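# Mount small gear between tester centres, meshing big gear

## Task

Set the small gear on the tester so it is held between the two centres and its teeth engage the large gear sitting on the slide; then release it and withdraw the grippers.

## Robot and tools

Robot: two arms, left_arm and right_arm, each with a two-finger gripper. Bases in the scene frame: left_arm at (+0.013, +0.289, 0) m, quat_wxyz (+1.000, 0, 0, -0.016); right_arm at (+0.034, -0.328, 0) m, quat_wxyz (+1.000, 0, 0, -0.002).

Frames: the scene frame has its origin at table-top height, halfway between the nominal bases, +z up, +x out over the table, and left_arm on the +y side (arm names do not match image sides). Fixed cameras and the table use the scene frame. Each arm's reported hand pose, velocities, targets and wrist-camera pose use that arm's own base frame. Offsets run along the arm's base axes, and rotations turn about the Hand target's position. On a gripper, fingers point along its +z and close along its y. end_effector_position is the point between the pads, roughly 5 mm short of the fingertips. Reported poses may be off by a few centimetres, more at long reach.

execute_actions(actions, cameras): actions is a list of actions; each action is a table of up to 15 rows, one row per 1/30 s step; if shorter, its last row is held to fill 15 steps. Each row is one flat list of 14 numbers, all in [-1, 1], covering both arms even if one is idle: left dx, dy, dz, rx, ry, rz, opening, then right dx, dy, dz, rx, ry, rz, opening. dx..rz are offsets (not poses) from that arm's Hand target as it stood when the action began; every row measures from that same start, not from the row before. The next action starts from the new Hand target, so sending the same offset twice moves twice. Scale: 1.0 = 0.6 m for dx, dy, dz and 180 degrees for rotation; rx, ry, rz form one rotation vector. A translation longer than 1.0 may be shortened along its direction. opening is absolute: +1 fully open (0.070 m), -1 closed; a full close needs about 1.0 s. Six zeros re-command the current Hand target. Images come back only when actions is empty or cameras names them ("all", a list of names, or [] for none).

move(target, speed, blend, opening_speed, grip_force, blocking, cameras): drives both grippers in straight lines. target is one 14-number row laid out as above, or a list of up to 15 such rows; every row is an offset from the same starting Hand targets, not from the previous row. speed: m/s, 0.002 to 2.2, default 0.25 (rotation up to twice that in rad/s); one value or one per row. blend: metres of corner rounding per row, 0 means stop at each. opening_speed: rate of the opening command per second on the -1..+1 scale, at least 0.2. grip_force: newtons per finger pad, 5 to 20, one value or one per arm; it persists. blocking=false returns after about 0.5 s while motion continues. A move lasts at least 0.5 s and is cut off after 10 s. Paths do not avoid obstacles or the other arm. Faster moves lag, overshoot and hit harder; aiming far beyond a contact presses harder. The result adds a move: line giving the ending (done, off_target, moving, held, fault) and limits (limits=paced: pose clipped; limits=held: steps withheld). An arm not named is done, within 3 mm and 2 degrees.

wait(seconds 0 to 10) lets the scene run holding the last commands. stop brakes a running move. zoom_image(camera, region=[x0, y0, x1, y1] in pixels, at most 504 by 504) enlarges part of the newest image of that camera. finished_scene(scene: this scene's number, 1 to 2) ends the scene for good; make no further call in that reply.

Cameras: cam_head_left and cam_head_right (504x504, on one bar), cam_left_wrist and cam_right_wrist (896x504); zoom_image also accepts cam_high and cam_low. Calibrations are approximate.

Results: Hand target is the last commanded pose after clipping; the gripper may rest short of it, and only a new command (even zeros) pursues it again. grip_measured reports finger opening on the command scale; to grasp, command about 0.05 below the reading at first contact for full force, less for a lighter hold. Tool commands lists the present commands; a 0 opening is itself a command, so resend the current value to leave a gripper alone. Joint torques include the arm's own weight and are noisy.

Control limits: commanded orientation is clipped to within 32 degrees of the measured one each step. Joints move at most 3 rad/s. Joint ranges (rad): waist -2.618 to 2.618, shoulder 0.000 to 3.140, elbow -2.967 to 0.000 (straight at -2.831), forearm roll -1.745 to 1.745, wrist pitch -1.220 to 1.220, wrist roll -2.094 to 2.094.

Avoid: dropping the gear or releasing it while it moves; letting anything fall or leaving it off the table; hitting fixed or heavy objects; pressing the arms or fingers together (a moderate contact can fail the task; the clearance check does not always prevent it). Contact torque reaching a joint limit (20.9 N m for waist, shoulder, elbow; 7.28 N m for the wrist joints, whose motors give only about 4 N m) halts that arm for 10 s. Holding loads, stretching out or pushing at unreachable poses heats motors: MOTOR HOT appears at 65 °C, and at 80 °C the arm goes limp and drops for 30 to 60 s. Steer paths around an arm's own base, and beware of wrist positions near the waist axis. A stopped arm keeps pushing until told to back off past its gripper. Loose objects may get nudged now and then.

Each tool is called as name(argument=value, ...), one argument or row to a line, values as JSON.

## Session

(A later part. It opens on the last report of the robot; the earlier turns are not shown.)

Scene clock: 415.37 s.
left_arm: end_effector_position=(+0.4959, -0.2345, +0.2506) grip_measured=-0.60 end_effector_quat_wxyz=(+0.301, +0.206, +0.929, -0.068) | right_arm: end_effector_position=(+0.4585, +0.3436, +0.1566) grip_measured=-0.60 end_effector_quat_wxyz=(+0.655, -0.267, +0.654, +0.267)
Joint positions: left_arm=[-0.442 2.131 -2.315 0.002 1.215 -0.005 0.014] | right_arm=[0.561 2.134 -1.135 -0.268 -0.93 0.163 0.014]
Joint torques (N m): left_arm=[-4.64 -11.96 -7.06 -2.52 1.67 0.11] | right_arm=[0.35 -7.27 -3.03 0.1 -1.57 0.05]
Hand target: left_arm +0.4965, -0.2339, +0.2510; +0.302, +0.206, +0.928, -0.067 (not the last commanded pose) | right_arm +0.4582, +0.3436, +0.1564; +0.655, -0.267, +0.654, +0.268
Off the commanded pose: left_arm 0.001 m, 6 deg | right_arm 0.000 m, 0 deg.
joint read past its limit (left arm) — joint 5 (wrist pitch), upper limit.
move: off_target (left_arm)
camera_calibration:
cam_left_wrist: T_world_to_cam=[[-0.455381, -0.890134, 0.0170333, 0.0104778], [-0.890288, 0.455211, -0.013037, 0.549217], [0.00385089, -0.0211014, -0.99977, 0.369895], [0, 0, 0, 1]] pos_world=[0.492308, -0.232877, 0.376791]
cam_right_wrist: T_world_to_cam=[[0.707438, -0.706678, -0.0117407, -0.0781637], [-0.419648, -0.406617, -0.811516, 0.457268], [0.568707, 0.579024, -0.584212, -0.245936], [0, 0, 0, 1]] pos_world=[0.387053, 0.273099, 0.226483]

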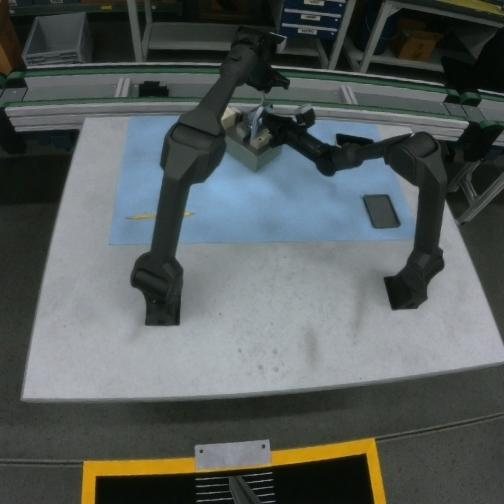

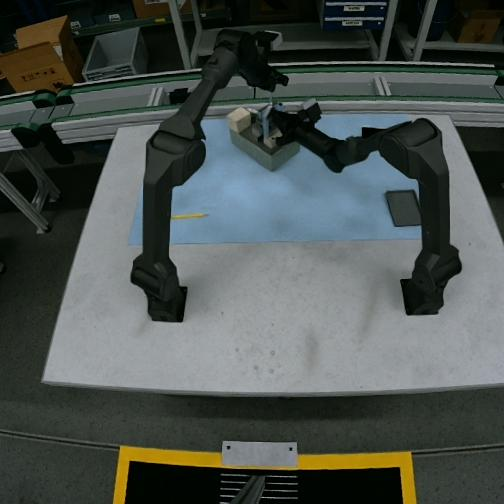

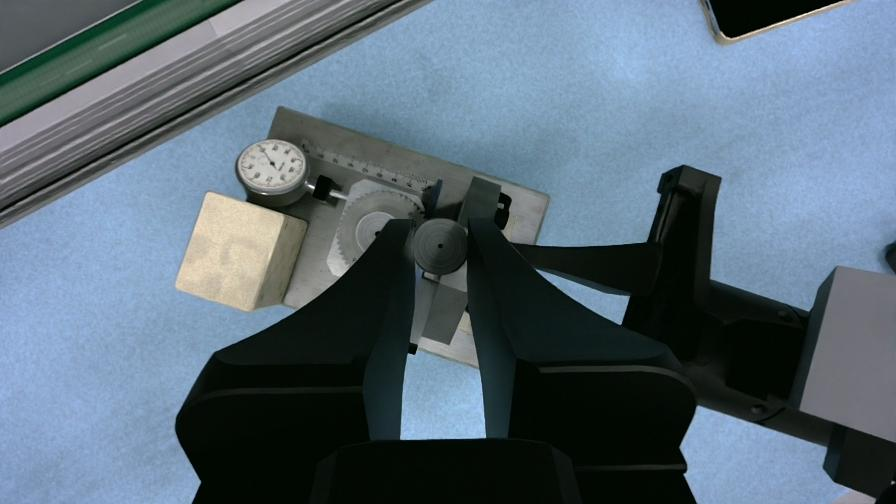

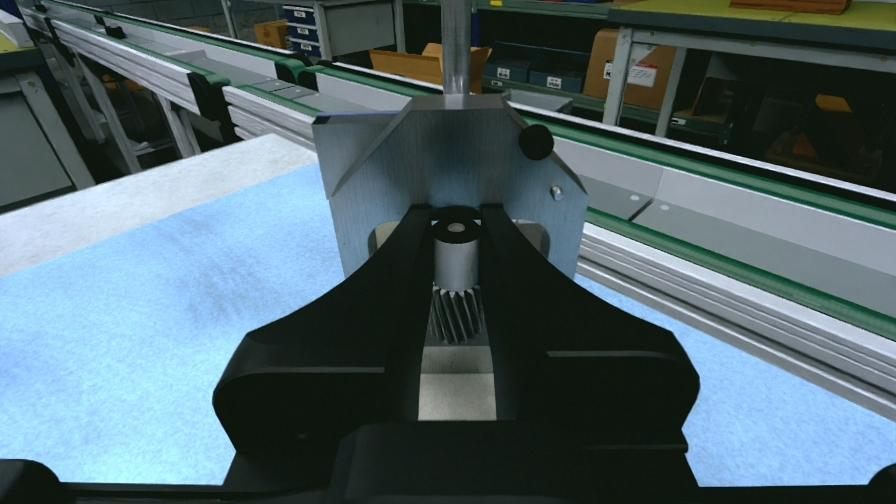

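move(
  target=[
    [0,0,0,0,0,0,-0.85,0,0,-0.0135,0,0,0,-0.75],
    [0,0,0,0,0,0,-0.85,0.0115,0.0125,-0.0135,0,0,0,-0.75],
  ],
  speed=0.05,
  cameras=["cam_right_wrist"],
)

zoom_image(
  camera="cam_right_wrist",
  region=[310, 100, 610, 400],
)

Scene clock: 427.83 s.
left_arm: end_effector_position=(+0.4961, -0.2344, +0.2512) grip_measured=-0.60 end_effector_quat_wxyz=(+0.302, +0.206, +0.928, -0.067) | right_arm: end_effector_position=(+0.4653, +0.3513, +0.1484) grip_measured=-0.60 end_effector_quat_wxyz=(+0.655, -0.267, +0.654, +0.267)
Joint positions: left_arm=[-0.442 2.131 -2.317 0.003 1.215 -0.005 0.014] | right_arm=[0.568 2.178 -1.181 -0.26 -0.928 0.158 0.014]
Joint torques (N m): left_arm=[-0.45 -13.38 -7.66 -0.55 -0.33 0.04] | right_arm=[0.47 -7.27 -2.94 0.25 -1.46 0.18]
Hand target: left_arm +0.4965, -0.2339, +0.2510; +0.302, +0.206, +0.928, -0.067 | right_arm +0.4651, +0.3511, +0.1484; +0.655, -0.267, +0.654, +0.268
Off the commanded pose: left_arm 0.001 m, 0 deg | right_arm 0.000 m, 0 deg.
move: done
camera_calibration:
cam_right_wrist: T_world_to_cam=[[0.70793, -0.706197, -0.0110154, -0.0781165], [-0.418947, -0.407317, -0.811527, 0.456521], [0.568611, 0.579119, -0.584211, -0.259042], [0, 0, 0, 1]] pos_world=[0.393854, 0.280799, 0.218284]
Images, in order (width x height): cam_right_wrist 896x504.

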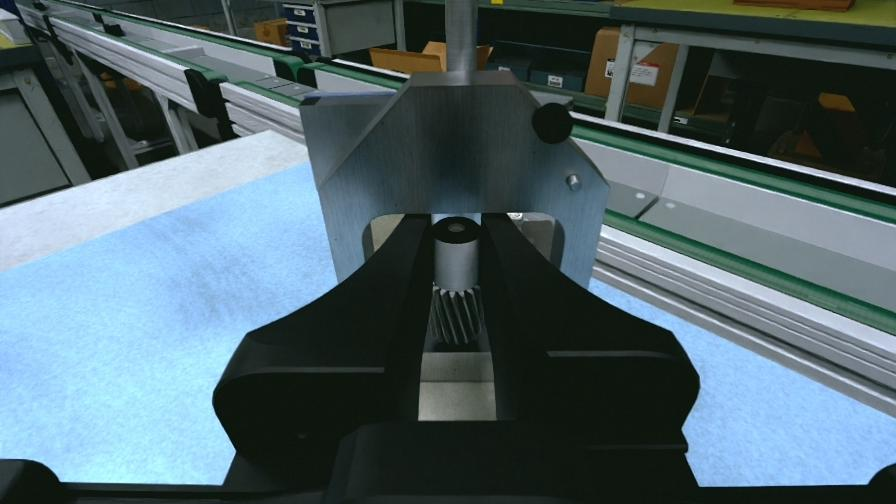

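Scaled by 1.680 from the camera's 896x504 image, which has a finer 1280x720 frame.

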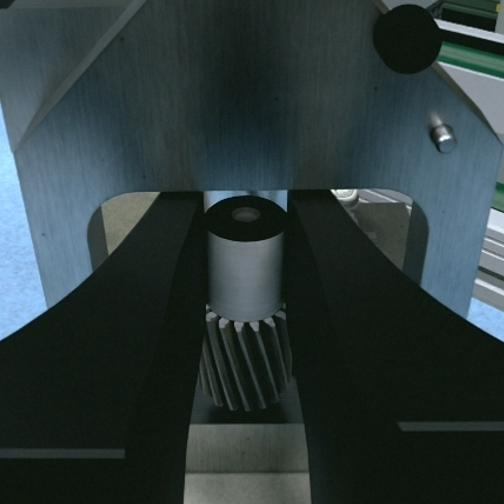

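move(
  target=[0,0,0,0,0,0,-0.85,0.0111,0.0089,0,0,0,0,-0.75],
  speed=0.04,
  cameras=["cam_right_wrist","cam_left_wrist"],
)

zoom_image(
  camera="cam_right_wrist",
  region=[310, 100, 610, 400],
)

zoom_image(
  camera="cam_left_wrist",
  region=[320, 150, 580, 400],
)

Scene clock: 437.47 s.
left_arm: end_effector_position=(+0.4961, -0.2344, +0.2512) grip_measured=-0.60 end_effector_quat_wxyz=(+0.302, +0.206, +0.928, -0.067) | right_arm: end_effector_position=(+0.4718, +0.3562, +0.1481) grip_measured=-0.60 end_effector_quat_wxyz=(+0.655, -0.267, +0.655, +0.267)
Joint positions: left_arm=[-0.442 2.131 -2.317 0.003 1.215 -0.005 0.014] | right_arm=[0.57 2.198 -1.223 -0.262 -0.905 0.164 0.014]
Joint torques (N m): left_arm=[-0.52 -13.07 -7.78 -0.58 -0.04 -0.03] | right_arm=[0.9 -7.01 -4.34 0.31 -1.4 0.17]
Hand target: left_arm +0.4965, -0.2339, +0.2510; +0.302, +0.206, +0.928, -0.067 | right_arm +0.4718, +0.3564, +0.1484; +0.655, -0.267, +0.654, +0.268
Off the commanded pose: left_arm 0.001 m, 0 deg | right_arm 0.000 m, 0 deg.
move: done
camera_calibration:
cam_left_wrist: T_world_to_cam=[[-0.455225, -0.890231, 0.0161289, 0.0107939], [-0.890357, 0.455021, -0.0148137, 0.549836], [0.00584864, -0.0211041, -0.99976, 0.369605], [0, 0, 0, 1]] pos_world=[0.492303, -0.232778, 0.377488]
cam_right_wrist: T_world_to_cam=[[0.707675, -0.706447, -0.0113797, -0.0790069], [-0.41993, -0.407598, -0.810877, 0.461493], [0.568203, 0.578616, -0.585106, -0.265305], [0, 0, 0, 1]] pos_world=[0.400453, 0.285799, 0.218084]
Images, in order (width x height): cam_left_wrist 896x504, cam_right_wrist 896x504.

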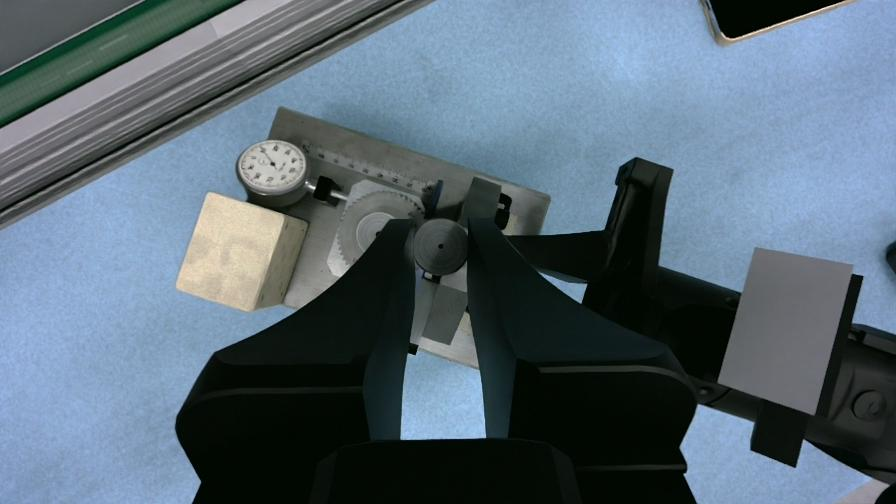

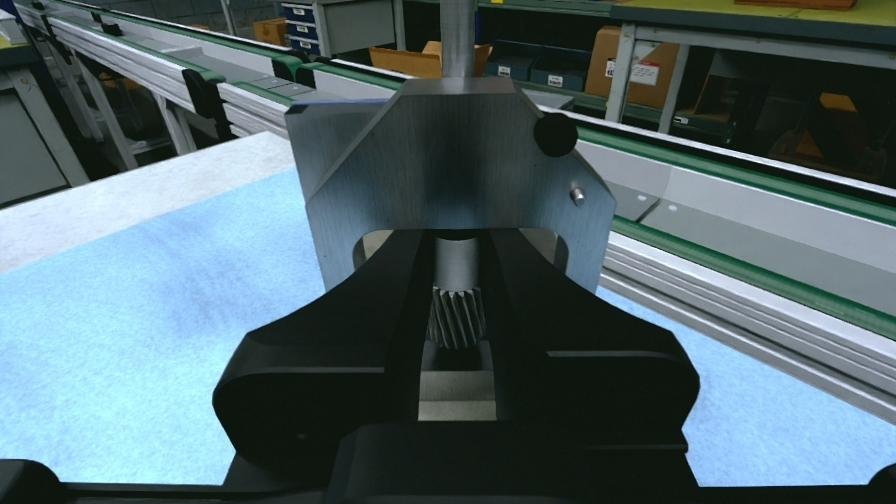

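Scaled by 1.680 from the camera's 896x504 image, which has a finer 1280x720 frame.

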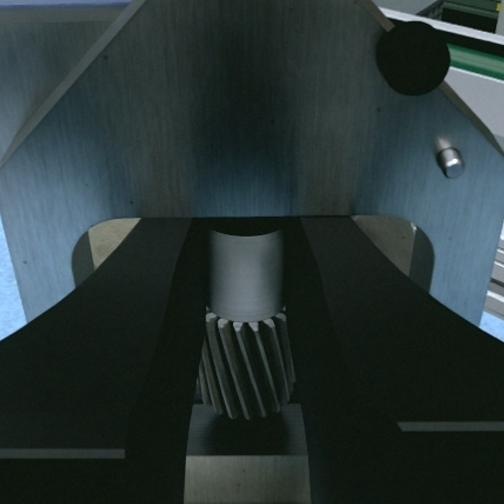

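Scaled by 1.938 from the camera's 896x504 image, which has a finer 1280x720 frame.

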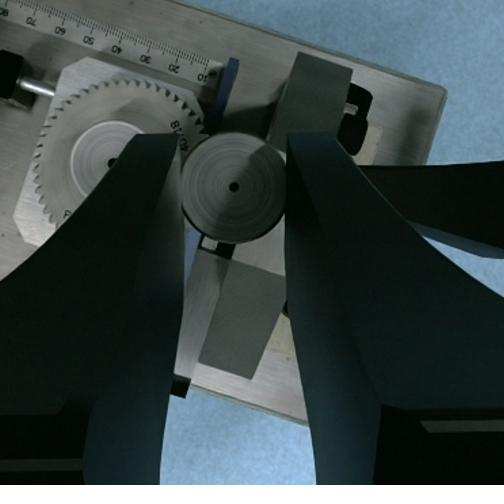

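move(
  target=[
    [0,0,0,0,0,0,-0.85,0.0025,0.0025,0,0,0,0,-0.75],
    [0,0,0,0,0,0,-0.85,0.0025,0.0025,-0.006,0,0,0,-0.75],
  ],
  speed=0.02,
  cameras=["cam_right_wrist"],
)

zoom_image(
  camera="cam_right_wrist",
  region=[370, 180, 550, 380],
)

Scene clock: 446.57 s.
left_arm: end_effector_position=(+0.4961, -0.2344, +0.2512) grip_measured=-0.60 end_effector_quat_wxyz=(+0.302, +0.206, +0.928, -0.067) | right_arm: end_effector_position=(+0.4735, +0.3582, +0.1478) grip_measured=-0.60 end_effector_quat_wxyz=(+0.657, -0.266, +0.652, +0.269)
Joint positions: left_arm=[-0.442 2.131 -2.317 0.003 1.215 -0.005 0.014] | right_arm=[0.572 2.21 -1.235 -0.259 -0.913 0.163 0.014]
Joint torques (N m): left_arm=[-0.66 -12.77 -7.42 -0.82 0.05 -0.12] | right_arm=[0.71 -6.81 -4.32 0.36 -1.21 -0.06]
Hand target: left_arm +0.4965, -0.2339, +0.2510; +0.302, +0.206, +0.928, -0.067 | right_arm +0.4733, +0.3579, +0.1448; +0.655, -0.267, +0.654, +0.268
Off the commanded pose: left_arm 0.001 m, 0 deg | right_arm 0.003 m, 0 deg.
joint sent to its limit (left arm) — joint 5 (wrist pitch), upper limit. The joint targets still meet the commanded pose.
move: done
camera_calibration:
cam_right_wrist: T_world_to_cam=[[0.708244, -0.705866, -0.0119556, -0.0791518], [-0.414932, -0.402509, -0.815977, 0.459313], [0.571158, 0.582872, -0.577961, -0.271574], [0, 0, 0, 1]] pos_world=[0.401754, 0.2873, 0.216883]
Images, in order (width x height): cam_right_wrist 896x504.

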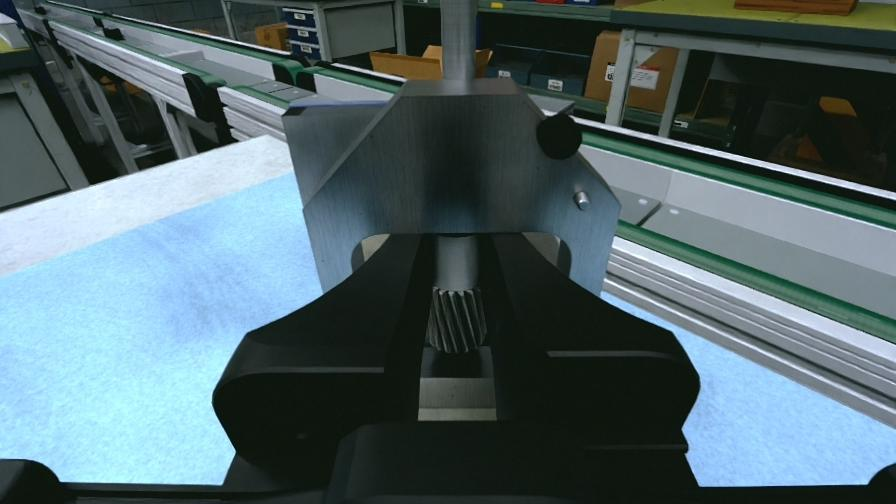

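Scaled by 2.520 from the camera's 896x504 image, which has a finer 1280x720 frame.

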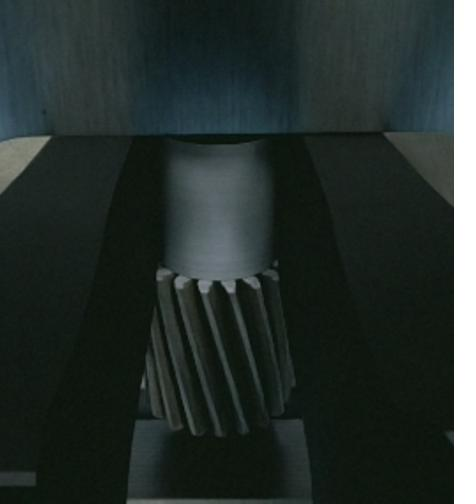

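move(
  target=[
    [0,0,0,0,0,0,-0.85,0,0,0.007,0,0,0,-0.75],
    [0,0,0,0,0,0,-0.85,0.0028,0.0028,0.007,0,0,0,-0.75],
    [0,0,0,0,0,0,-0.85,0.0028,0.0028,0,0,0,0,-0.75],
  ],
  speed=0.03,
)

Scene clock: 457.10 s.
left_arm: end_effector_position=(+0.4961, -0.2344, +0.2512) grip_measured=-0.60 end_effector_quat_wxyz=(+0.302, +0.206, +0.928, -0.067) | right_arm: end_effector_position=(+0.4749, +0.3596, +0.1460) grip_measured=-0.60 end_effector_quat_wxyz=(+0.656, -0.267, +0.653, +0.268)
Joint positions: left_arm=[-0.442 2.131 -2.317 0.003 1.215 -0.005 0.014] | right_arm=[0.573 2.217 -1.245 -0.259 -0.906 0.164 0.014]
Joint torques (N m): left_arm=[-0.89 -12.71 -7.16 -0.74 0.07 -0.2] | right_arm=[-0.47 -1.34 -1.39 0.38 2.45 -0.16]
Hand target: left_arm +0.4965, -0.2339, +0.2510; +0.302, +0.206, +0.928, -0.067 | right_arm +0.4750, +0.3596, +0.1448; +0.655, -0.267, +0.654, +0.268
Off the commanded pose: left_arm 0.001 m, 0 deg | right_arm 0.001 m, 0 deg.
joint sent to its limit (left arm) — joint 5 (wrist pitch), upper limit. The joint targets still meet the commanded pose.
move: done

move(
  target=[0,0,0,0,0,0,-0.85,0.0025,0.0025,0,0,0,0,-0.75],
  speed=0.03,
  cameras=["cam_right_wrist"],
)

zoom_image(
  camera="cam_right_wrist",
  region=[310, 100, 610, 400],
)

Scene clock: 462.73 s.
left_arm: end_effector_position=(+0.4961, -0.2344, +0.2512) grip_measured=-0.60 end_effector_quat_wxyz=(+0.302, +0.206, +0.928, -0.067) | right_arm: end_effector_position=(+0.4761, +0.3608, +0.1452) grip_measured=-0.60 end_effector_quat_wxyz=(+0.656, -0.267, +0.653, +0.268)
Joint positions: left_arm=[-0.442 2.131 -2.317 0.003 1.215 -0.005 0.014] | right_arm=[0.574 2.223 -1.254 -0.259 -0.902 0.164 0.014]
Joint torques (N m): left_arm=[-1.06 -12.73 -6.95 -0.69 0.05 -0.2] | right_arm=[0.73 1.45 -0.56 0.14 4.35 0.28]
Hand target: left_arm +0.4965, -0.2339, +0.2510; +0.302, +0.206, +0.928, -0.067 | right_arm +0.4765, +0.3611, +0.1448; +0.655, -0.267, +0.654, +0.268
Off the commanded pose: left_arm 0.001 m, 0 deg | right_arm 0.001 m, 0 deg.
joint sent to its limit (left arm) — joint 5 (wrist pitch), upper limit. The joint targets still meet the commanded pose.
move: done
camera_calibration:
cam_right_wrist: T_world_to_cam=[[0.708519, -0.705607, -0.0109748, -0.0795807], [-0.417119, -0.406195, -0.81303, 0.461292], [0.569222, 0.580625, -0.582118, -0.273805], [0, 0, 0, 1]] pos_world=[0.404654, 0.2902, 0.214784]
Images, in order (width x height): cam_right_wrist 896x504.

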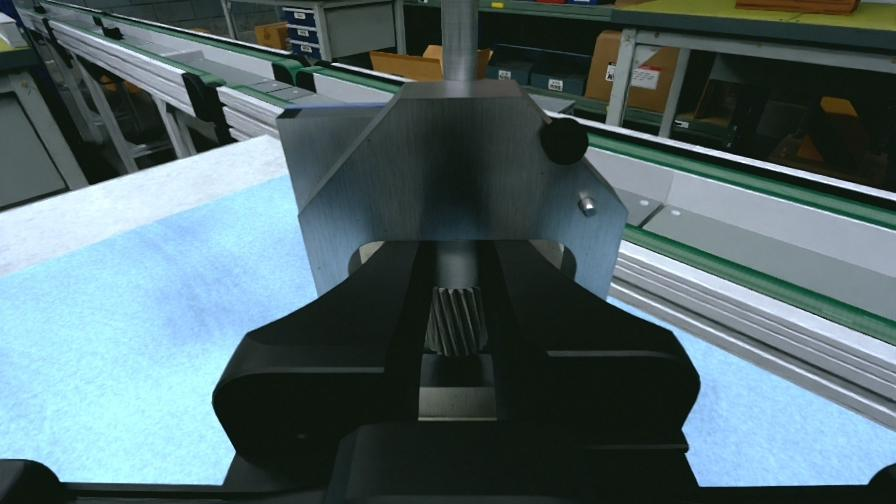

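Scaled by 1.680 from the camera's 896x504 image, which has a finer 1280x720 frame.

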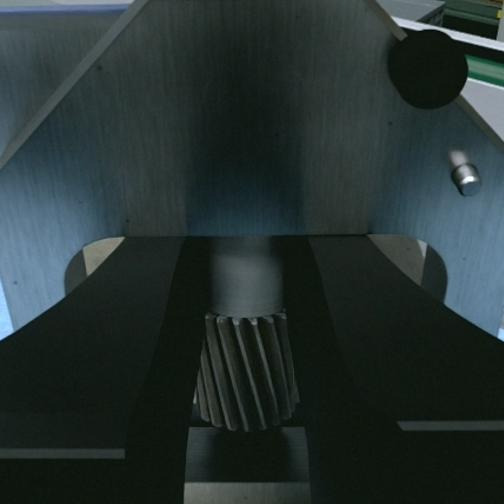

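move(
  target=[
    [0,0,0,0,0,0,-0.85,0,0,0.005,0,0,0,-0.75],
    [0,0,0,0,0,0,-0.85,-0.0055,-0.0055,0.006,0,0,0,-0.75],
  ],
  speed=0.03,
  cameras=["cam_right_wrist"],
)

zoom_image(
  camera="cam_right_wrist",
  region=[310, 100, 610, 400],
)

Scene clock: 485.47 s.
left_arm: end_effector_position=(+0.4961, -0.2344, +0.2512) grip_measured=-0.60 end_effector_quat_wxyz=(+0.302, +0.206, +0.928, -0.067) | right_arm: end_effector_position=(+0.4731, +0.3582, +0.1466) grip_measured=-0.60 end_effector_quat_wxyz=(+0.653, -0.267, +0.656, +0.268)
Joint positions: left_arm=[-0.442 2.131 -2.317 0.003 1.215 -0.005 0.014] | right_arm=[0.573 2.205 -1.234 -0.26 -0.897 0.166 0.014]
Joint torques (N m): left_arm=[-1.28 -12.83 -6.73 -0.75 0.05 -0.1] | right_arm=[-1.23 -4.52 -0.54 0.01 0.75 -0.08]
Hand target: left_arm +0.4965, -0.2339, +0.2510; +0.302, +0.206, +0.928, -0.067 | right_arm +0.4732, +0.3578, +0.1483; +0.655, -0.267, +0.654, +0.268
Off the commanded pose: left_arm 0.001 m, 0 deg | right_arm 0.002 m, 0 deg.
move: done
camera_calibration:
cam_right_wrist: T_world_to_cam=[[0.707761, -0.706318, -0.0137832, -0.0782905], [-0.423291, -0.408374, -0.808737, 0.463116], [0.565596, 0.578227, -0.588009, -0.266284], [0, 0, 0, 1]] pos_world=[0.402053, 0.287799, 0.216882]
Images, in order (width x height): cam_right_wrist 896x504.

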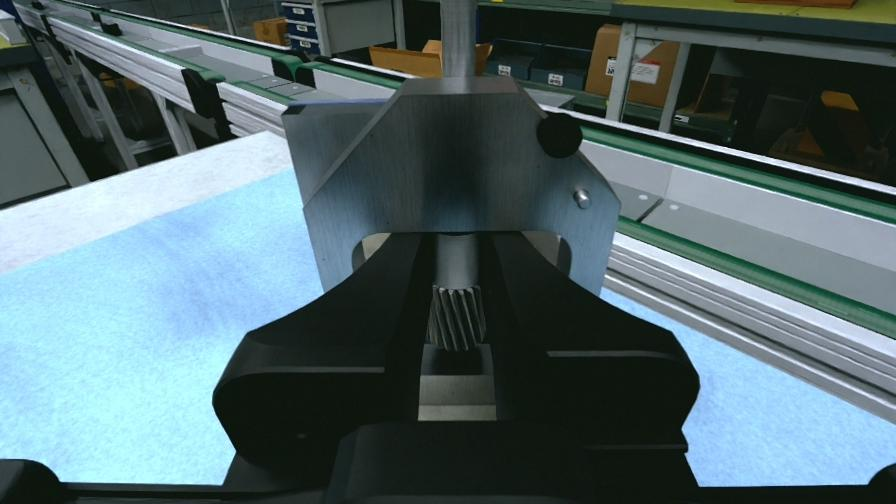

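Scaled by 1.680 from the camera's 896x504 image, which has a finer 1280x720 frame.

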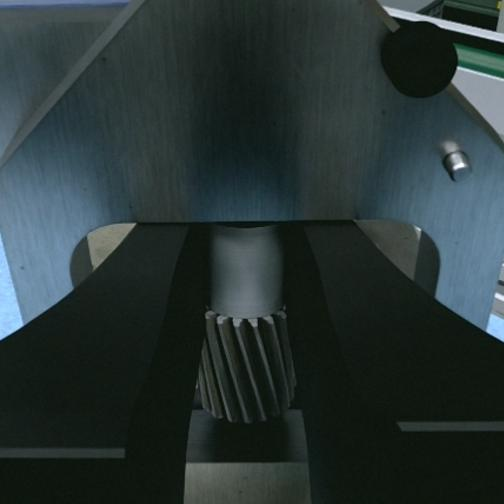

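move(
  target=[0,0,0,0,0,0,-0.85,-0.0033,-0.0033,-0.002,0,0,0,-0.75],
  speed=0.03,
  cameras=["cam_right_wrist"],
)

zoom_image(
  camera="cam_right_wrist",
  region=[310, 100, 610, 400],
)

Scene clock: 497.53 s.
left_arm: end_effector_position=(+0.4961, -0.2344, +0.2512) grip_measured=-0.60 end_effector_quat_wxyz=(+0.302, +0.206, +0.928, -0.067) | right_arm: end_effector_position=(+0.4707, +0.3568, +0.1485) grip_measured=-0.60 end_effector_quat_wxyz=(+0.656, -0.267, +0.653, +0.269)
Joint positions: left_arm=[-0.442 2.131 -2.317 0.003 1.215 -0.005 0.014] | right_arm=[0.572 2.199 -1.22 -0.261 -0.912 0.164 0.014]
Joint torques (N m): left_arm=[-1.48 -13.03 -7.63 -0.74 0.02 0.07] | right_arm=[-0.72 -9.99 -4.59 0.38 -3.09 0]
Hand target: left_arm +0.4965, -0.2339, +0.2510; +0.302, +0.206, +0.928, -0.067 | right_arm +0.4712, +0.3558, +0.1471; +0.655, -0.267, +0.654, +0.268
Off the commanded pose: left_arm 0.001 m, 0 deg | right_arm 0.002 m, 0 deg.
move: done
camera_calibration:
cam_right_wrist: T_world_to_cam=[[0.709401, -0.704707, -0.0117719, -0.0791901], [-0.416717, -0.405905, -0.813381, 0.45981], [0.568417, 0.581919, -0.581613, -0.266647], [0, 0, 0, 1]] pos_world=[0.399355, 0.286, 0.217983]
Images, in order (width x height): cam_right_wrist 896x504.

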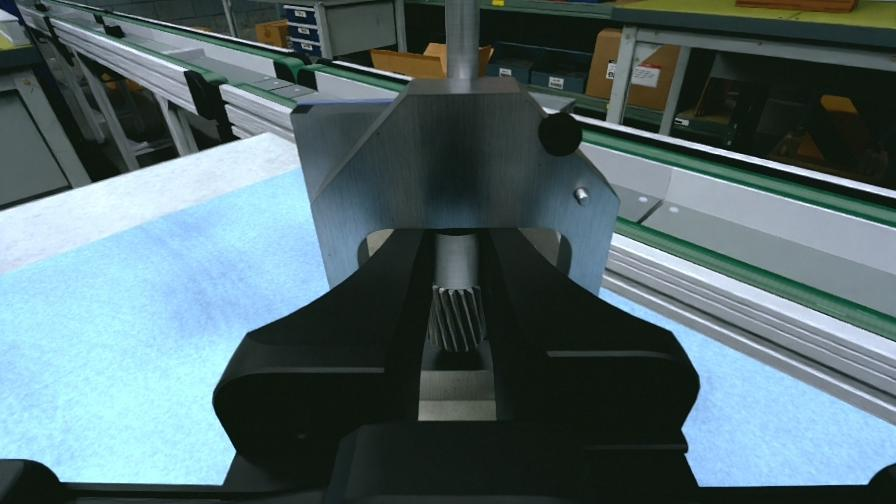

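Scaled by 1.680 from the camera's 896x504 image, which has a finer 1280x720 frame.

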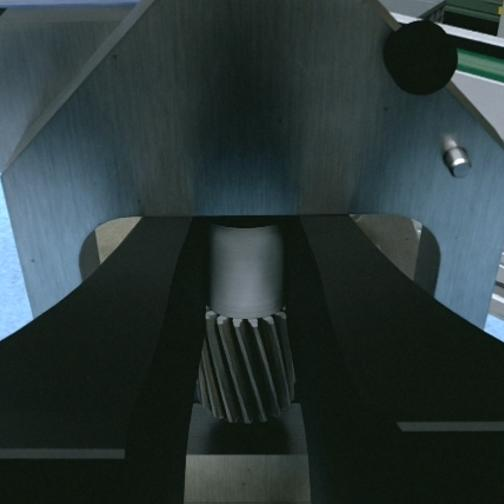

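move(
  target=[
    [0,0,0,0,0,0,-0.85,-0.013,-0.013,0.002,0,0,0,-0.75],
    [0,0,0,0,0,0,-0.85,-0.085,-0.085,0.03,0,0,0,-0.75],
  ],
  speed=[0.04,0.1],
  cameras=["cam_right_wrist","cam_left_wrist"],
)

zoom_image(
  camera="cam_right_wrist",
  region=[310, 0, 610, 400],
)

zoom_image(
  camera="cam_left_wrist",
  region=[320, 150, 580, 400],
)

Scene clock: 516.27 s.
left_arm: end_effector_position=(+0.4961, -0.2344, +0.2512) grip_measured=-0.60 end_effector_quat_wxyz=(+0.302, +0.206, +0.928, -0.067) | right_arm: end_effector_position=(+0.4199, +0.3047, +0.1656) grip_measured=-0.60 end_effector_quat_wxyz=(+0.655, -0.267, +0.654, +0.268)
Joint positions: left_arm=[-0.442 2.131 -2.317 0.003 1.215 -0.005 0.014] | right_arm=[0.519 1.986 -0.889 -0.3 -1.032 0.158 0.014]
Joint torques (N m): left_arm=[-1.49 -13.01 -7.71 -0.82 0.03 0.14] | right_arm=[0.07 -5.7 -3.42 0.19 -1.24 0.15]
Hand target: left_arm +0.4965, -0.2339, +0.2510; +0.302, +0.206, +0.928, -0.067 | right_arm +0.4202, +0.3048, +0.1652; +0.655, -0.267, +0.654, +0.268
Off the commanded pose: left_arm 0.001 m, 0 deg | right_arm 0.001 m, 0 deg.
joint sent to its limit (left arm) — joint 5 (wrist pitch), upper limit. The joint targets still meet the commanded pose.
move: done
camera_calibration:
cam_left_wrist: T_world_to_cam=[[-0.455225, -0.890231, 0.0161289, 0.0107939], [-0.890357, 0.455021, -0.0148137, 0.549836], [0.00584864, -0.0211041, -0.99976, 0.369605], [0, 0, 0, 1]] pos_world=[0.492303, -0.232778, 0.377488]
cam_right_wrist: T_world_to_cam=[[0.707887, -0.706237, -0.0112292, -0.0786222], [-0.418746, -0.406816, -0.811882, 0.432293], [0.568813, 0.579423, -0.583713, -0.196509], [0, 0, 0, 1]] pos_world=[0.348454, 0.234199, 0.235384]
Images, in order (width x height): cam_left_wrist 896x504, cam_right_wrist 896x504.

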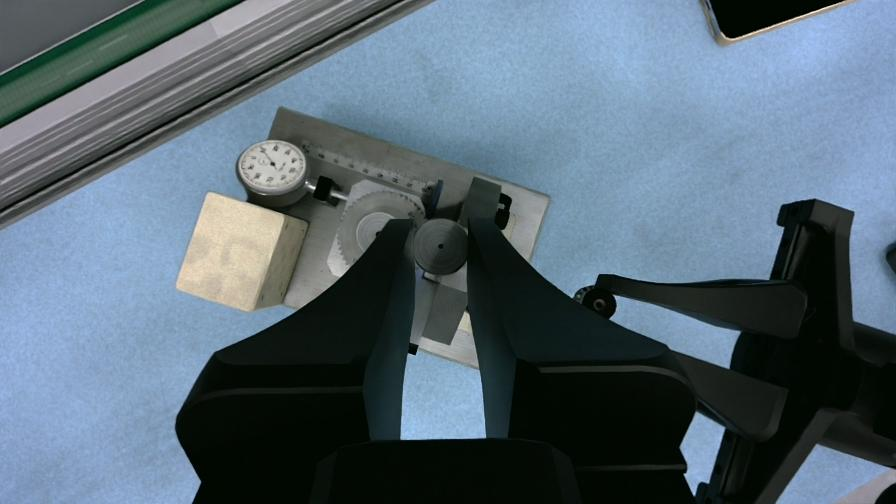

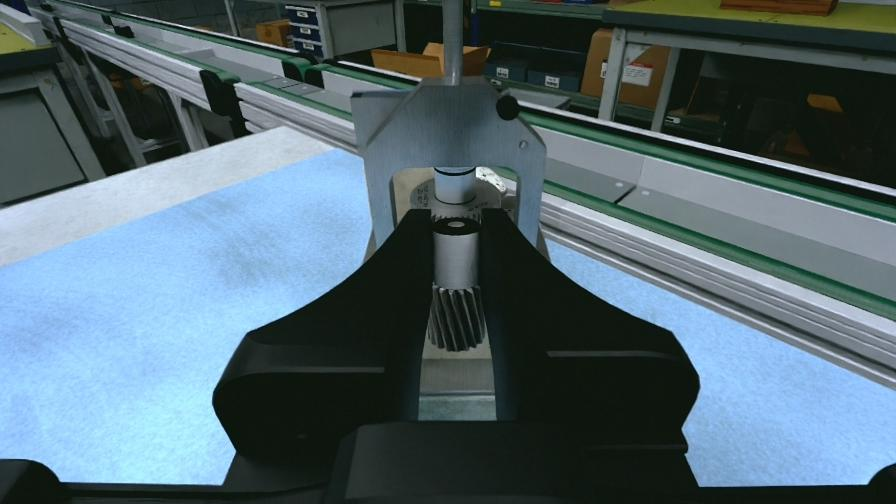

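Scaled by 1.260 from the camera's 896x504 image, which has a finer 1280x720 frame.

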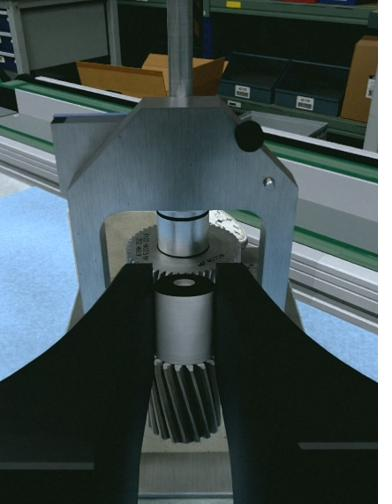

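Scaled by 1.938 from the camera's 896x504 image, which has a finer 1280x720 frame.

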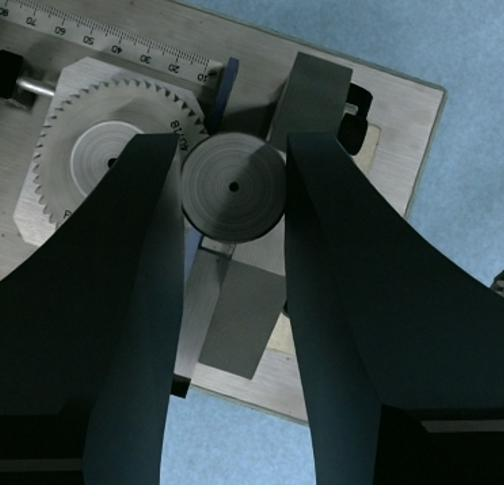

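move(
  target=[
    [0,0,0,0,0,0,-0.85,-0.2,-0.191,0.0,-0.351,0.356,0,-0.75],
    [0,0,0,0,0,0,-0.85,-0.2683,-0.4987,-0.0752,-0.4727,0.195,0.2002,-0.75],
    [0,0,0,0,0,0,-0.85,-0.2683,-0.4987,-0.247,-0.4727,0.195,0.2002,-0.75],
  ],
  speed=[0.5,0.5,0.2],
  blend=[0.05,0.01,0],
)

move(
  target=[
    [0,0,0,0,0,0,-0.85,0,0,-0.003,0,0,0,-0.75],
    [0,0,0,0,0,0,-0.85,0,0,-0.003,0,0,0,-0.2],
    [0,0,0,0,0,0,-0.85,0,-0.03,-0.003,0,0,0,-0.2],
  ],
  speed=0.15,
  opening_speed=1,
  cameras=["cam_right_wrist"],
)

Scene clock: 543.63 s.
left_arm: end_effector_position=(+0.4961, -0.2344, +0.2512) grip_measured=-0.60 end_effector_quat_wxyz=(+0.302, +0.206, +0.928, -0.067) | right_arm: end_effector_position=(+0.2587, +0.0057, +0.0165) grip_measured=-0.60 end_effector_quat_wxyz=(+0.000, +0.711, -0.703, +0.000)
Joint positions: left_arm=[-0.442 2.131 -2.317 0.003 1.215 -0.005 0.014] | right_arm=[0.022 1.669 -0.796 0 0.784 -1.56 0.014]
Joint torques (N m): left_arm=[-1.51 -13.15 -7.7 -0.83 0.01 0.13] | right_arm=[-0.49 -4.58 -3.32 0.22 0.16 -0.07]
Hand target: left_arm +0.4965, -0.2339, +0.2510; +0.302, +0.206, +0.928, -0.067 | right_arm +0.2592, +0.0056, +0.0170; -0.001, +0.711, -0.703, +0.000
Off the commanded pose: left_arm 0.001 m, 0 deg | right_arm 0.001 m, 0 deg.
joint sent to its limit (left arm) — joint 5 (wrist pitch), upper limit. The joint targets still meet the commanded pose.
move: done

Scene clock: 545.80 s.
left_arm: end_effector_position=(+0.4961, -0.2344, +0.2512) grip_measured=-0.60 end_effector_quat_wxyz=(+0.302, +0.206, +0.928, -0.067) | right_arm: end_effector_position=(+0.2589, -0.0126, +0.0151) grip_measured=-0.20 end_effector_quat_wxyz=(+0.000, +0.711, -0.703, +0.001)
Joint positions: left_arm=[-0.442 2.131 -2.317 0.003 1.215 -0.005 0.014] | right_arm=[-0.049 1.673 -0.794 0 0.777 -1.631 0.028]
Joint torques (N m): left_arm=[-1.48 -13.18 -7.71 -0.81 0.01 0.14] | right_arm=[0.47 -3.73 -3.32 0.17 0.16 0.15]
Hand target: left_arm +0.4965, -0.2339, +0.2510; +0.302, +0.206, +0.928, -0.067 | right_arm +0.2592, -0.0124, +0.0151; -0.001, +0.711, -0.703, +0.000
Off the commanded pose: left_arm 0.001 m, 0 deg | right_arm 0.000 m, 0 deg.
joint sent to its limit (left arm) — joint 5 (wrist pitch), upper limit. The joint targets still meet the commanded pose.
move: done
camera_calibration:
cam_right_wrist: T_world_to_cam=[[0.999953, -0.0000677585, -0.00973755, -0.257236], [0.00564418, -0.810837, 0.585245, -0.0224182], [-0.00793522, -0.585272, -0.810798, 0.129147], [0, 0, 0, 1]] pos_world=[0.258375, 0.0573913, 0.115328]
Images, in order (width x height): cam_right_wrist 896x504.

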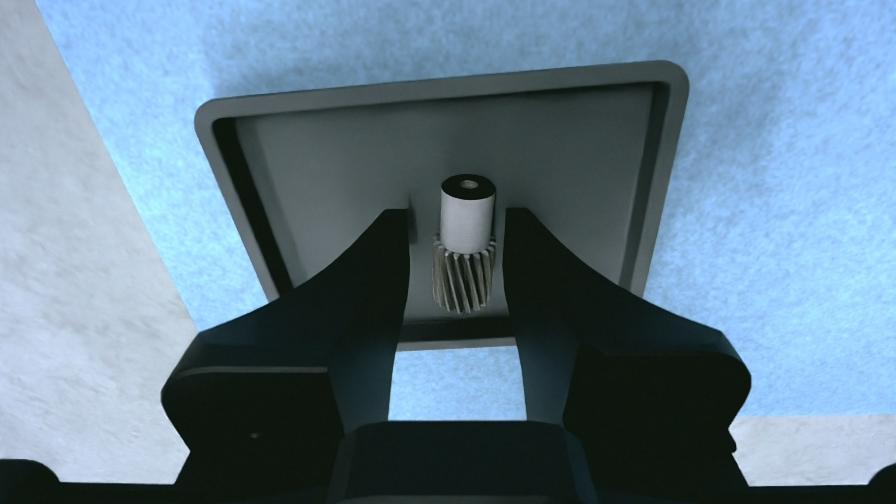

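move(
  target=[
    [0,0,0,0,0,0,-0.85,0,-0.005,-0.0003,0,0,0,-0.2],
    [0,0,0,0,0,0,-0.85,0,-0.005,-0.0003,0,0,0,-0.65],
    [0,0,0,0,0,0,-0.85,0,0.03,0.175,0,0,0,-0.65],
  ],
  speed=0.3,
  cameras=["cam_right_wrist"],
)

zoom_image(
  camera="cam_right_wrist",
  region=[370, 140, 550, 360],
)

Scene clock: 559.43 s.
left_arm: end_effector_position=(+0.4961, -0.2344, +0.2512) grip_measured=-0.60 end_effector_quat_wxyz=(+0.302, +0.206, +0.928, -0.067) | right_arm: end_effector_position=(+0.2595, +0.0057, +0.1202) grip_measured=-0.49 end_effector_quat_wxyz=(-0.003, +0.711, -0.703, +0.003)
Joint positions: left_arm=[-0.442 2.131 -2.317 0.003 1.215 -0.005 0.014] | right_arm=[0.021 1.487 -1.048 0.001 1.211 -1.56 0.018]
Joint torques (N m): left_arm=[-1.56 -13.2 -7.69 -0.81 0 0.14] | right_arm=[0.4 -3.62 -3.05 0.07 -0.07 0.04]
Hand target: left_arm +0.4965, -0.2339, +0.2510; +0.302, +0.206, +0.928, -0.067 | right_arm +0.2592, +0.0056, +0.1201; -0.001, +0.711, -0.703, +0.000
Off the commanded pose: left_arm 0.001 m, 0 deg | right_arm 0.000 m, 0 deg.
joint sent to its limit (left arm) — joint 5 (wrist pitch), upper limit. The joint targets still meet the commanded pose.
joint sent to its limit (right arm) — joint 5 (wrist pitch), upper limit. The joint targets still meet the commanded pose.
move: done
camera_calibration:
cam_right_wrist: T_world_to_cam=[[0.999997, -0.000670595, -0.00231148, -0.257714], [0.000806895, -0.811407, 0.584481, -0.0677706], [-0.0022675, -0.584481, -0.811404, 0.223708], [0, 0, 0, 1]] pos_world=[0.258275, 0.0755909, 0.220533]
Images, in order (width x height): cam_right_wrist 896x504.

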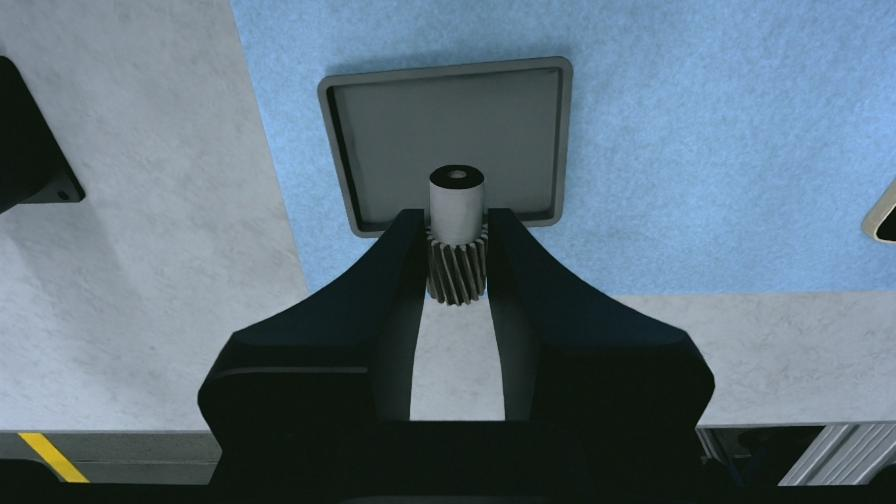

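Scaled by 2.291 from the camera's 896x504 image, which has a finer 1280x720 frame.

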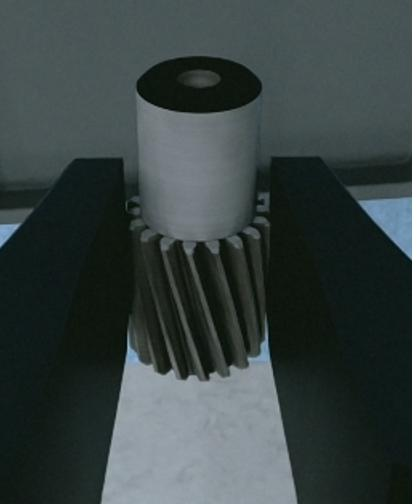

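move(
  target=[
    [0,0,0,0,0,0,-0.85,0,-0.03,-0.1753,0,0,0,-0.65],
    [0,0,0,0,0,0,-0.85,0,-0.03,-0.1753,0,0,0,-0.3],
    [0,0,0,0,0,0,-0.85,0,-0.023,-0.1753,0,0,0,-0.3],
    [0,0,0,0,0,0,-0.85,0,-0.023,-0.1753,0,0,0,-0.65],
    [0,0,0,0,0,0,-0.85,0,0.0,0,0,0,0,-0.65],
  ],
  speed=0.3,
)

move(
  target=[
    [0,0,0,0,0,0,-0.85,0.068,0.307,0.067,0,0,-0.252,-0.65],
    [0,0,0,0,0,0,-0.85,0.223,0.452,0.02,0.4727,-0.195,-0.2002,-0.65],
  ],
  speed=0.45,
  blend=[0.05,0],
  cameras=["cam_right_wrist"],
)

zoom_image(
  camera="cam_right_wrist",
  region=[350, 0, 590, 330],
)

Scene clock: 572.17 s.
left_arm: end_effector_position=(+0.4961, -0.2344, +0.2512) grip_measured=-0.60 end_effector_quat_wxyz=(+0.302, +0.206, +0.928, -0.067) | right_arm: end_effector_position=(+0.2595, +0.0056, +0.1202) grip_measured=-0.49 end_effector_quat_wxyz=(-0.003, +0.711, -0.703, +0.003)
Joint positions: left_arm=[-0.442 2.131 -2.317 0.003 1.215 -0.005 0.014] | right_arm=[0.021 1.486 -1.048 0.001 1.211 -1.561 0.018]
Joint torques (N m): left_arm=[-1.46 -13.28 -7.75 -0.8 0 0.14] | right_arm=[0.52 -3.54 -2.94 0.08 -0.07 0.09]
Hand target: left_arm +0.4965, -0.2339, +0.2510; +0.302, +0.206, +0.928, -0.067 | right_arm +0.2592, +0.0056, +0.1202; -0.001, +0.711, -0.703, +0.000
Off the commanded pose: left_arm 0.001 m, 0 deg | right_arm 0.000 m, 0 deg.
joint sent to its limit (left arm) — joint 5 (wrist pitch), upper limit. The joint targets still meet the commanded pose.
joint sent to its limit (right arm) — joint 5 (wrist pitch), upper limit. The joint targets still meet the commanded pose.
move: done

Scene clock: 575.90 s.
left_arm: end_effector_position=(+0.4961, -0.2344, +0.2512) grip_measured=-0.60 end_effector_quat_wxyz=(+0.302, +0.206, +0.928, -0.067) | right_arm: end_effector_position=(+0.3935, +0.2766, +0.1326) grip_measured=-0.49 end_effector_quat_wxyz=(+0.654, -0.268, +0.656, +0.266)
Joint positions: left_arm=[-0.442 2.131 -2.317 0.003 1.215 -0.005 0.014] | right_arm=[0.477 2.018 -0.714 -0.316 -1.23 0.107 0.018]
Joint torques (N m): left_arm=[-1.42 -13.33 -7.67 -0.79 0 0.13] | right_arm=[0.98 -6 -2.45 0.27 -1.27 0.17]
Hand target: left_arm +0.4965, -0.2339, +0.2510; +0.302, +0.206, +0.928, -0.067 | right_arm +0.3930, +0.2768, +0.1321; +0.655, -0.267, +0.654, +0.268
Off the commanded pose: left_arm 0.001 m, 0 deg | right_arm 0.001 m, 0 deg.
joint sent to its limit (left arm) — joint 5 (wrist pitch), upper limit. The joint targets still meet the commanded pose.
joint sent to its limit (right arm) — joint 5 (wrist pitch), lower limit. The joint targets still meet the commanded pose.
move: done
camera_calibration:
cam_right_wrist: T_world_to_cam=[[0.707252, -0.706885, -0.0103616, -0.0798409], [-0.421333, -0.409692, -0.809093, 0.384446], [0.567691, 0.576598, -0.58759, -0.18268], [0, 0, 0, 1]] pos_world=[0.322153, 0.206399, 0.202884]
Images, in order (width x height): cam_right_wrist 896x504.

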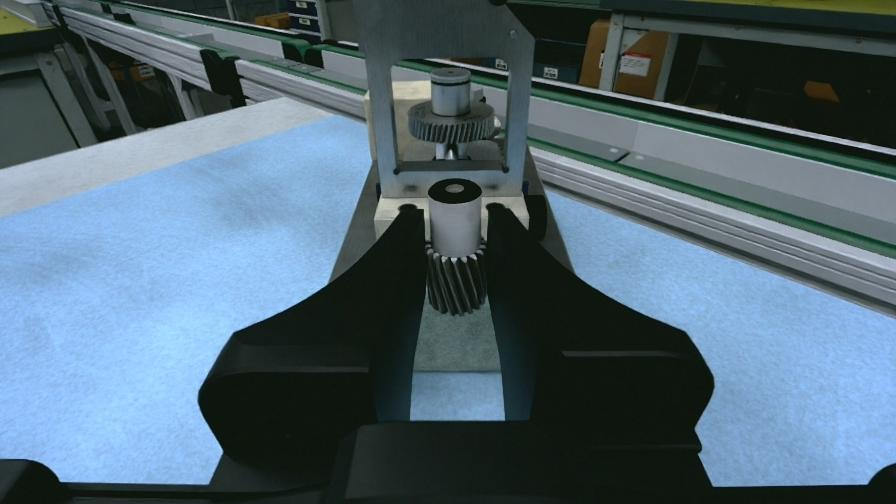

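Scaled by 1.527 from the camera's 896x504 image, which has a finer 1280x720 frame.

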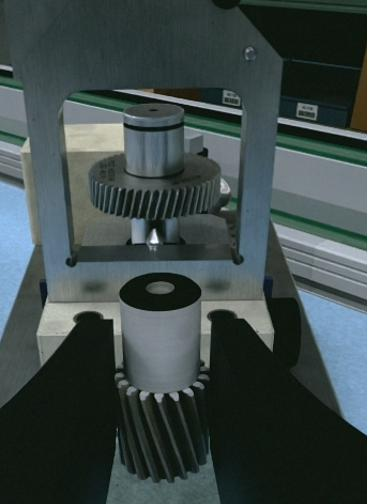

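move(
  target=[
    [0,0,0,0,0,0,-0.85,0.08,0.08,0.0115,0,0,0,-0.65],
    [0,0,0,0,0,0,-0.85,0.115,0.116,0.0115,0,0,0,-0.65],
  ],
  speed=[0.15,0.06],
  blend=[0.01,0],
  cameras=["cam_right_wrist"],
)

zoom_image(
  camera="cam_right_wrist",
  region=[310, 0, 610, 330],
)

Scene clock: 594.70 s.
left_arm: end_effector_position=(+0.4961, -0.2344, +0.2512) grip_measured=-0.60 end_effector_quat_wxyz=(+0.302, +0.206, +0.928, -0.067) | right_arm: end_effector_position=(+0.4622, +0.3467, +0.1393) grip_measured=-0.49 end_effector_quat_wxyz=(+0.655, -0.267, +0.654, +0.268)
Joint positions: left_arm=[-0.442 2.131 -2.317 0.003 1.215 -0.005 0.014] | right_arm=[0.562 2.191 -1.153 -0.26 -0.968 0.15 0.018]
Joint torques (N m): left_arm=[-1.49 -13.37 -7.72 -0.78 -0.01 0.14] | right_arm=[0.51 -7.28 -2.82 0.25 -1.56 0.14]
Hand target: left_arm +0.4965, -0.2339, +0.2510; +0.302, +0.206, +0.928, -0.067 | right_arm +0.4620, +0.3464, +0.1391; +0.655, -0.267, +0.654, +0.268
Off the commanded pose: left_arm 0.001 m, 0 deg | right_arm 0.000 m, 0 deg.
joint sent to its limit (left arm) — joint 5 (wrist pitch), upper limit. The joint targets still meet the commanded pose.
move: done
camera_calibration:
cam_right_wrist: T_world_to_cam=[[0.707982, -0.706142, -0.0111544, -0.0793491], [-0.418903, -0.407174, -0.811621, 0.445888], [0.568578, 0.579286, -0.584078, -0.260108], [0, 0, 0, 1]] pos_world=[0.390854, 0.276199, 0.209084]
Images, in order (width x height): cam_right_wrist 896x504.

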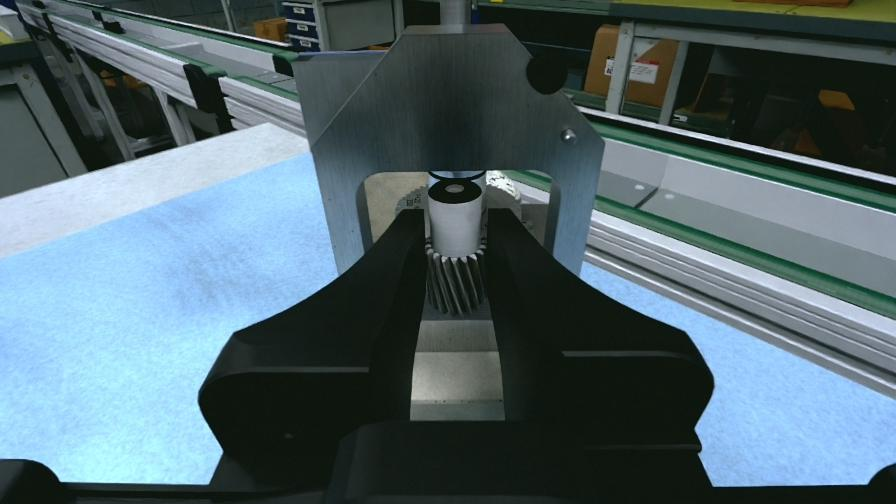

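Scaled by 1.527 from the camera's 896x504 image, which has a finer 1280x720 frame.

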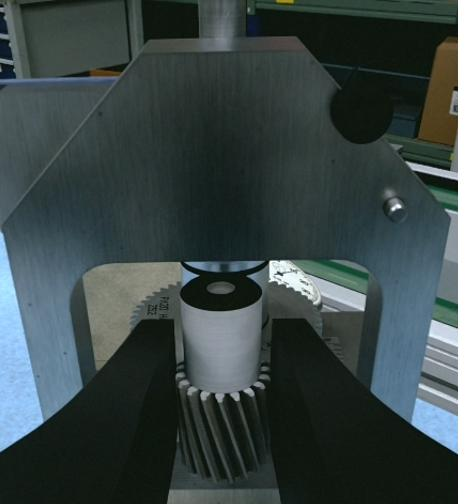

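move(
  target=[0,0,0,0,0,0,-0.85,0.0227,0.023,0,0,0,0,-0.65],
  speed=0.04,
  cameras=["cam_right_wrist"],
)

Scene clock: 619.17 s.
left_arm: end_effector_position=(+0.4961, -0.2344, +0.2512) grip_measured=-0.60 end_effector_quat_wxyz=(+0.302, +0.206, +0.928, -0.067) | right_arm: end_effector_position=(+0.4759, +0.3604, +0.1416) grip_measured=-0.49 end_effector_quat_wxyz=(+0.657, -0.267, +0.652, +0.268)
Joint positions: left_arm=[-0.442 2.131 -2.317 0.003 1.215 -0.005 0.014] | right_arm=[0.573 2.233 -1.25 -0.256 -0.918 0.158 0.018]
Joint torques (N m): left_arm=[-1.49 -13.45 -7.72 -0.78 0 0.14] | right_arm=[1.15 -5.21 -2.57 0.17 -0.08 0.16]
Hand target: left_arm +0.4965, -0.2339, +0.2510; +0.302, +0.206, +0.928, -0.067 | right_arm +0.4756, +0.3602, +0.1391; +0.655, -0.267, +0.654, +0.268
Off the commanded pose: left_arm 0.001 m, 0 deg | right_arm 0.003 m, 0 deg.
joint sent to its limit (left arm) — joint 5 (wrist pitch), upper limit. The joint targets still meet the commanded pose.
move: done
camera_calibration:
cam_right_wrist: T_world_to_cam=[[0.708337, -0.705798, -0.0104122, -0.0796824], [-0.414945, -0.404414, -0.815027, 0.456696], [0.571034, 0.581634, -0.579329, -0.277055], [0, 0, 0, 1]] pos_world=[0.404154, 0.2896, 0.210884]
Images, in order (width x height): cam_right_wrist 896x504.

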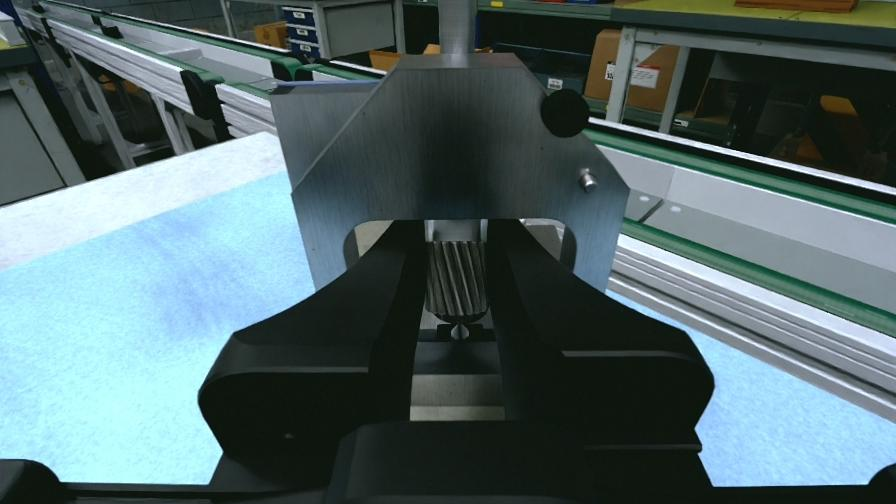

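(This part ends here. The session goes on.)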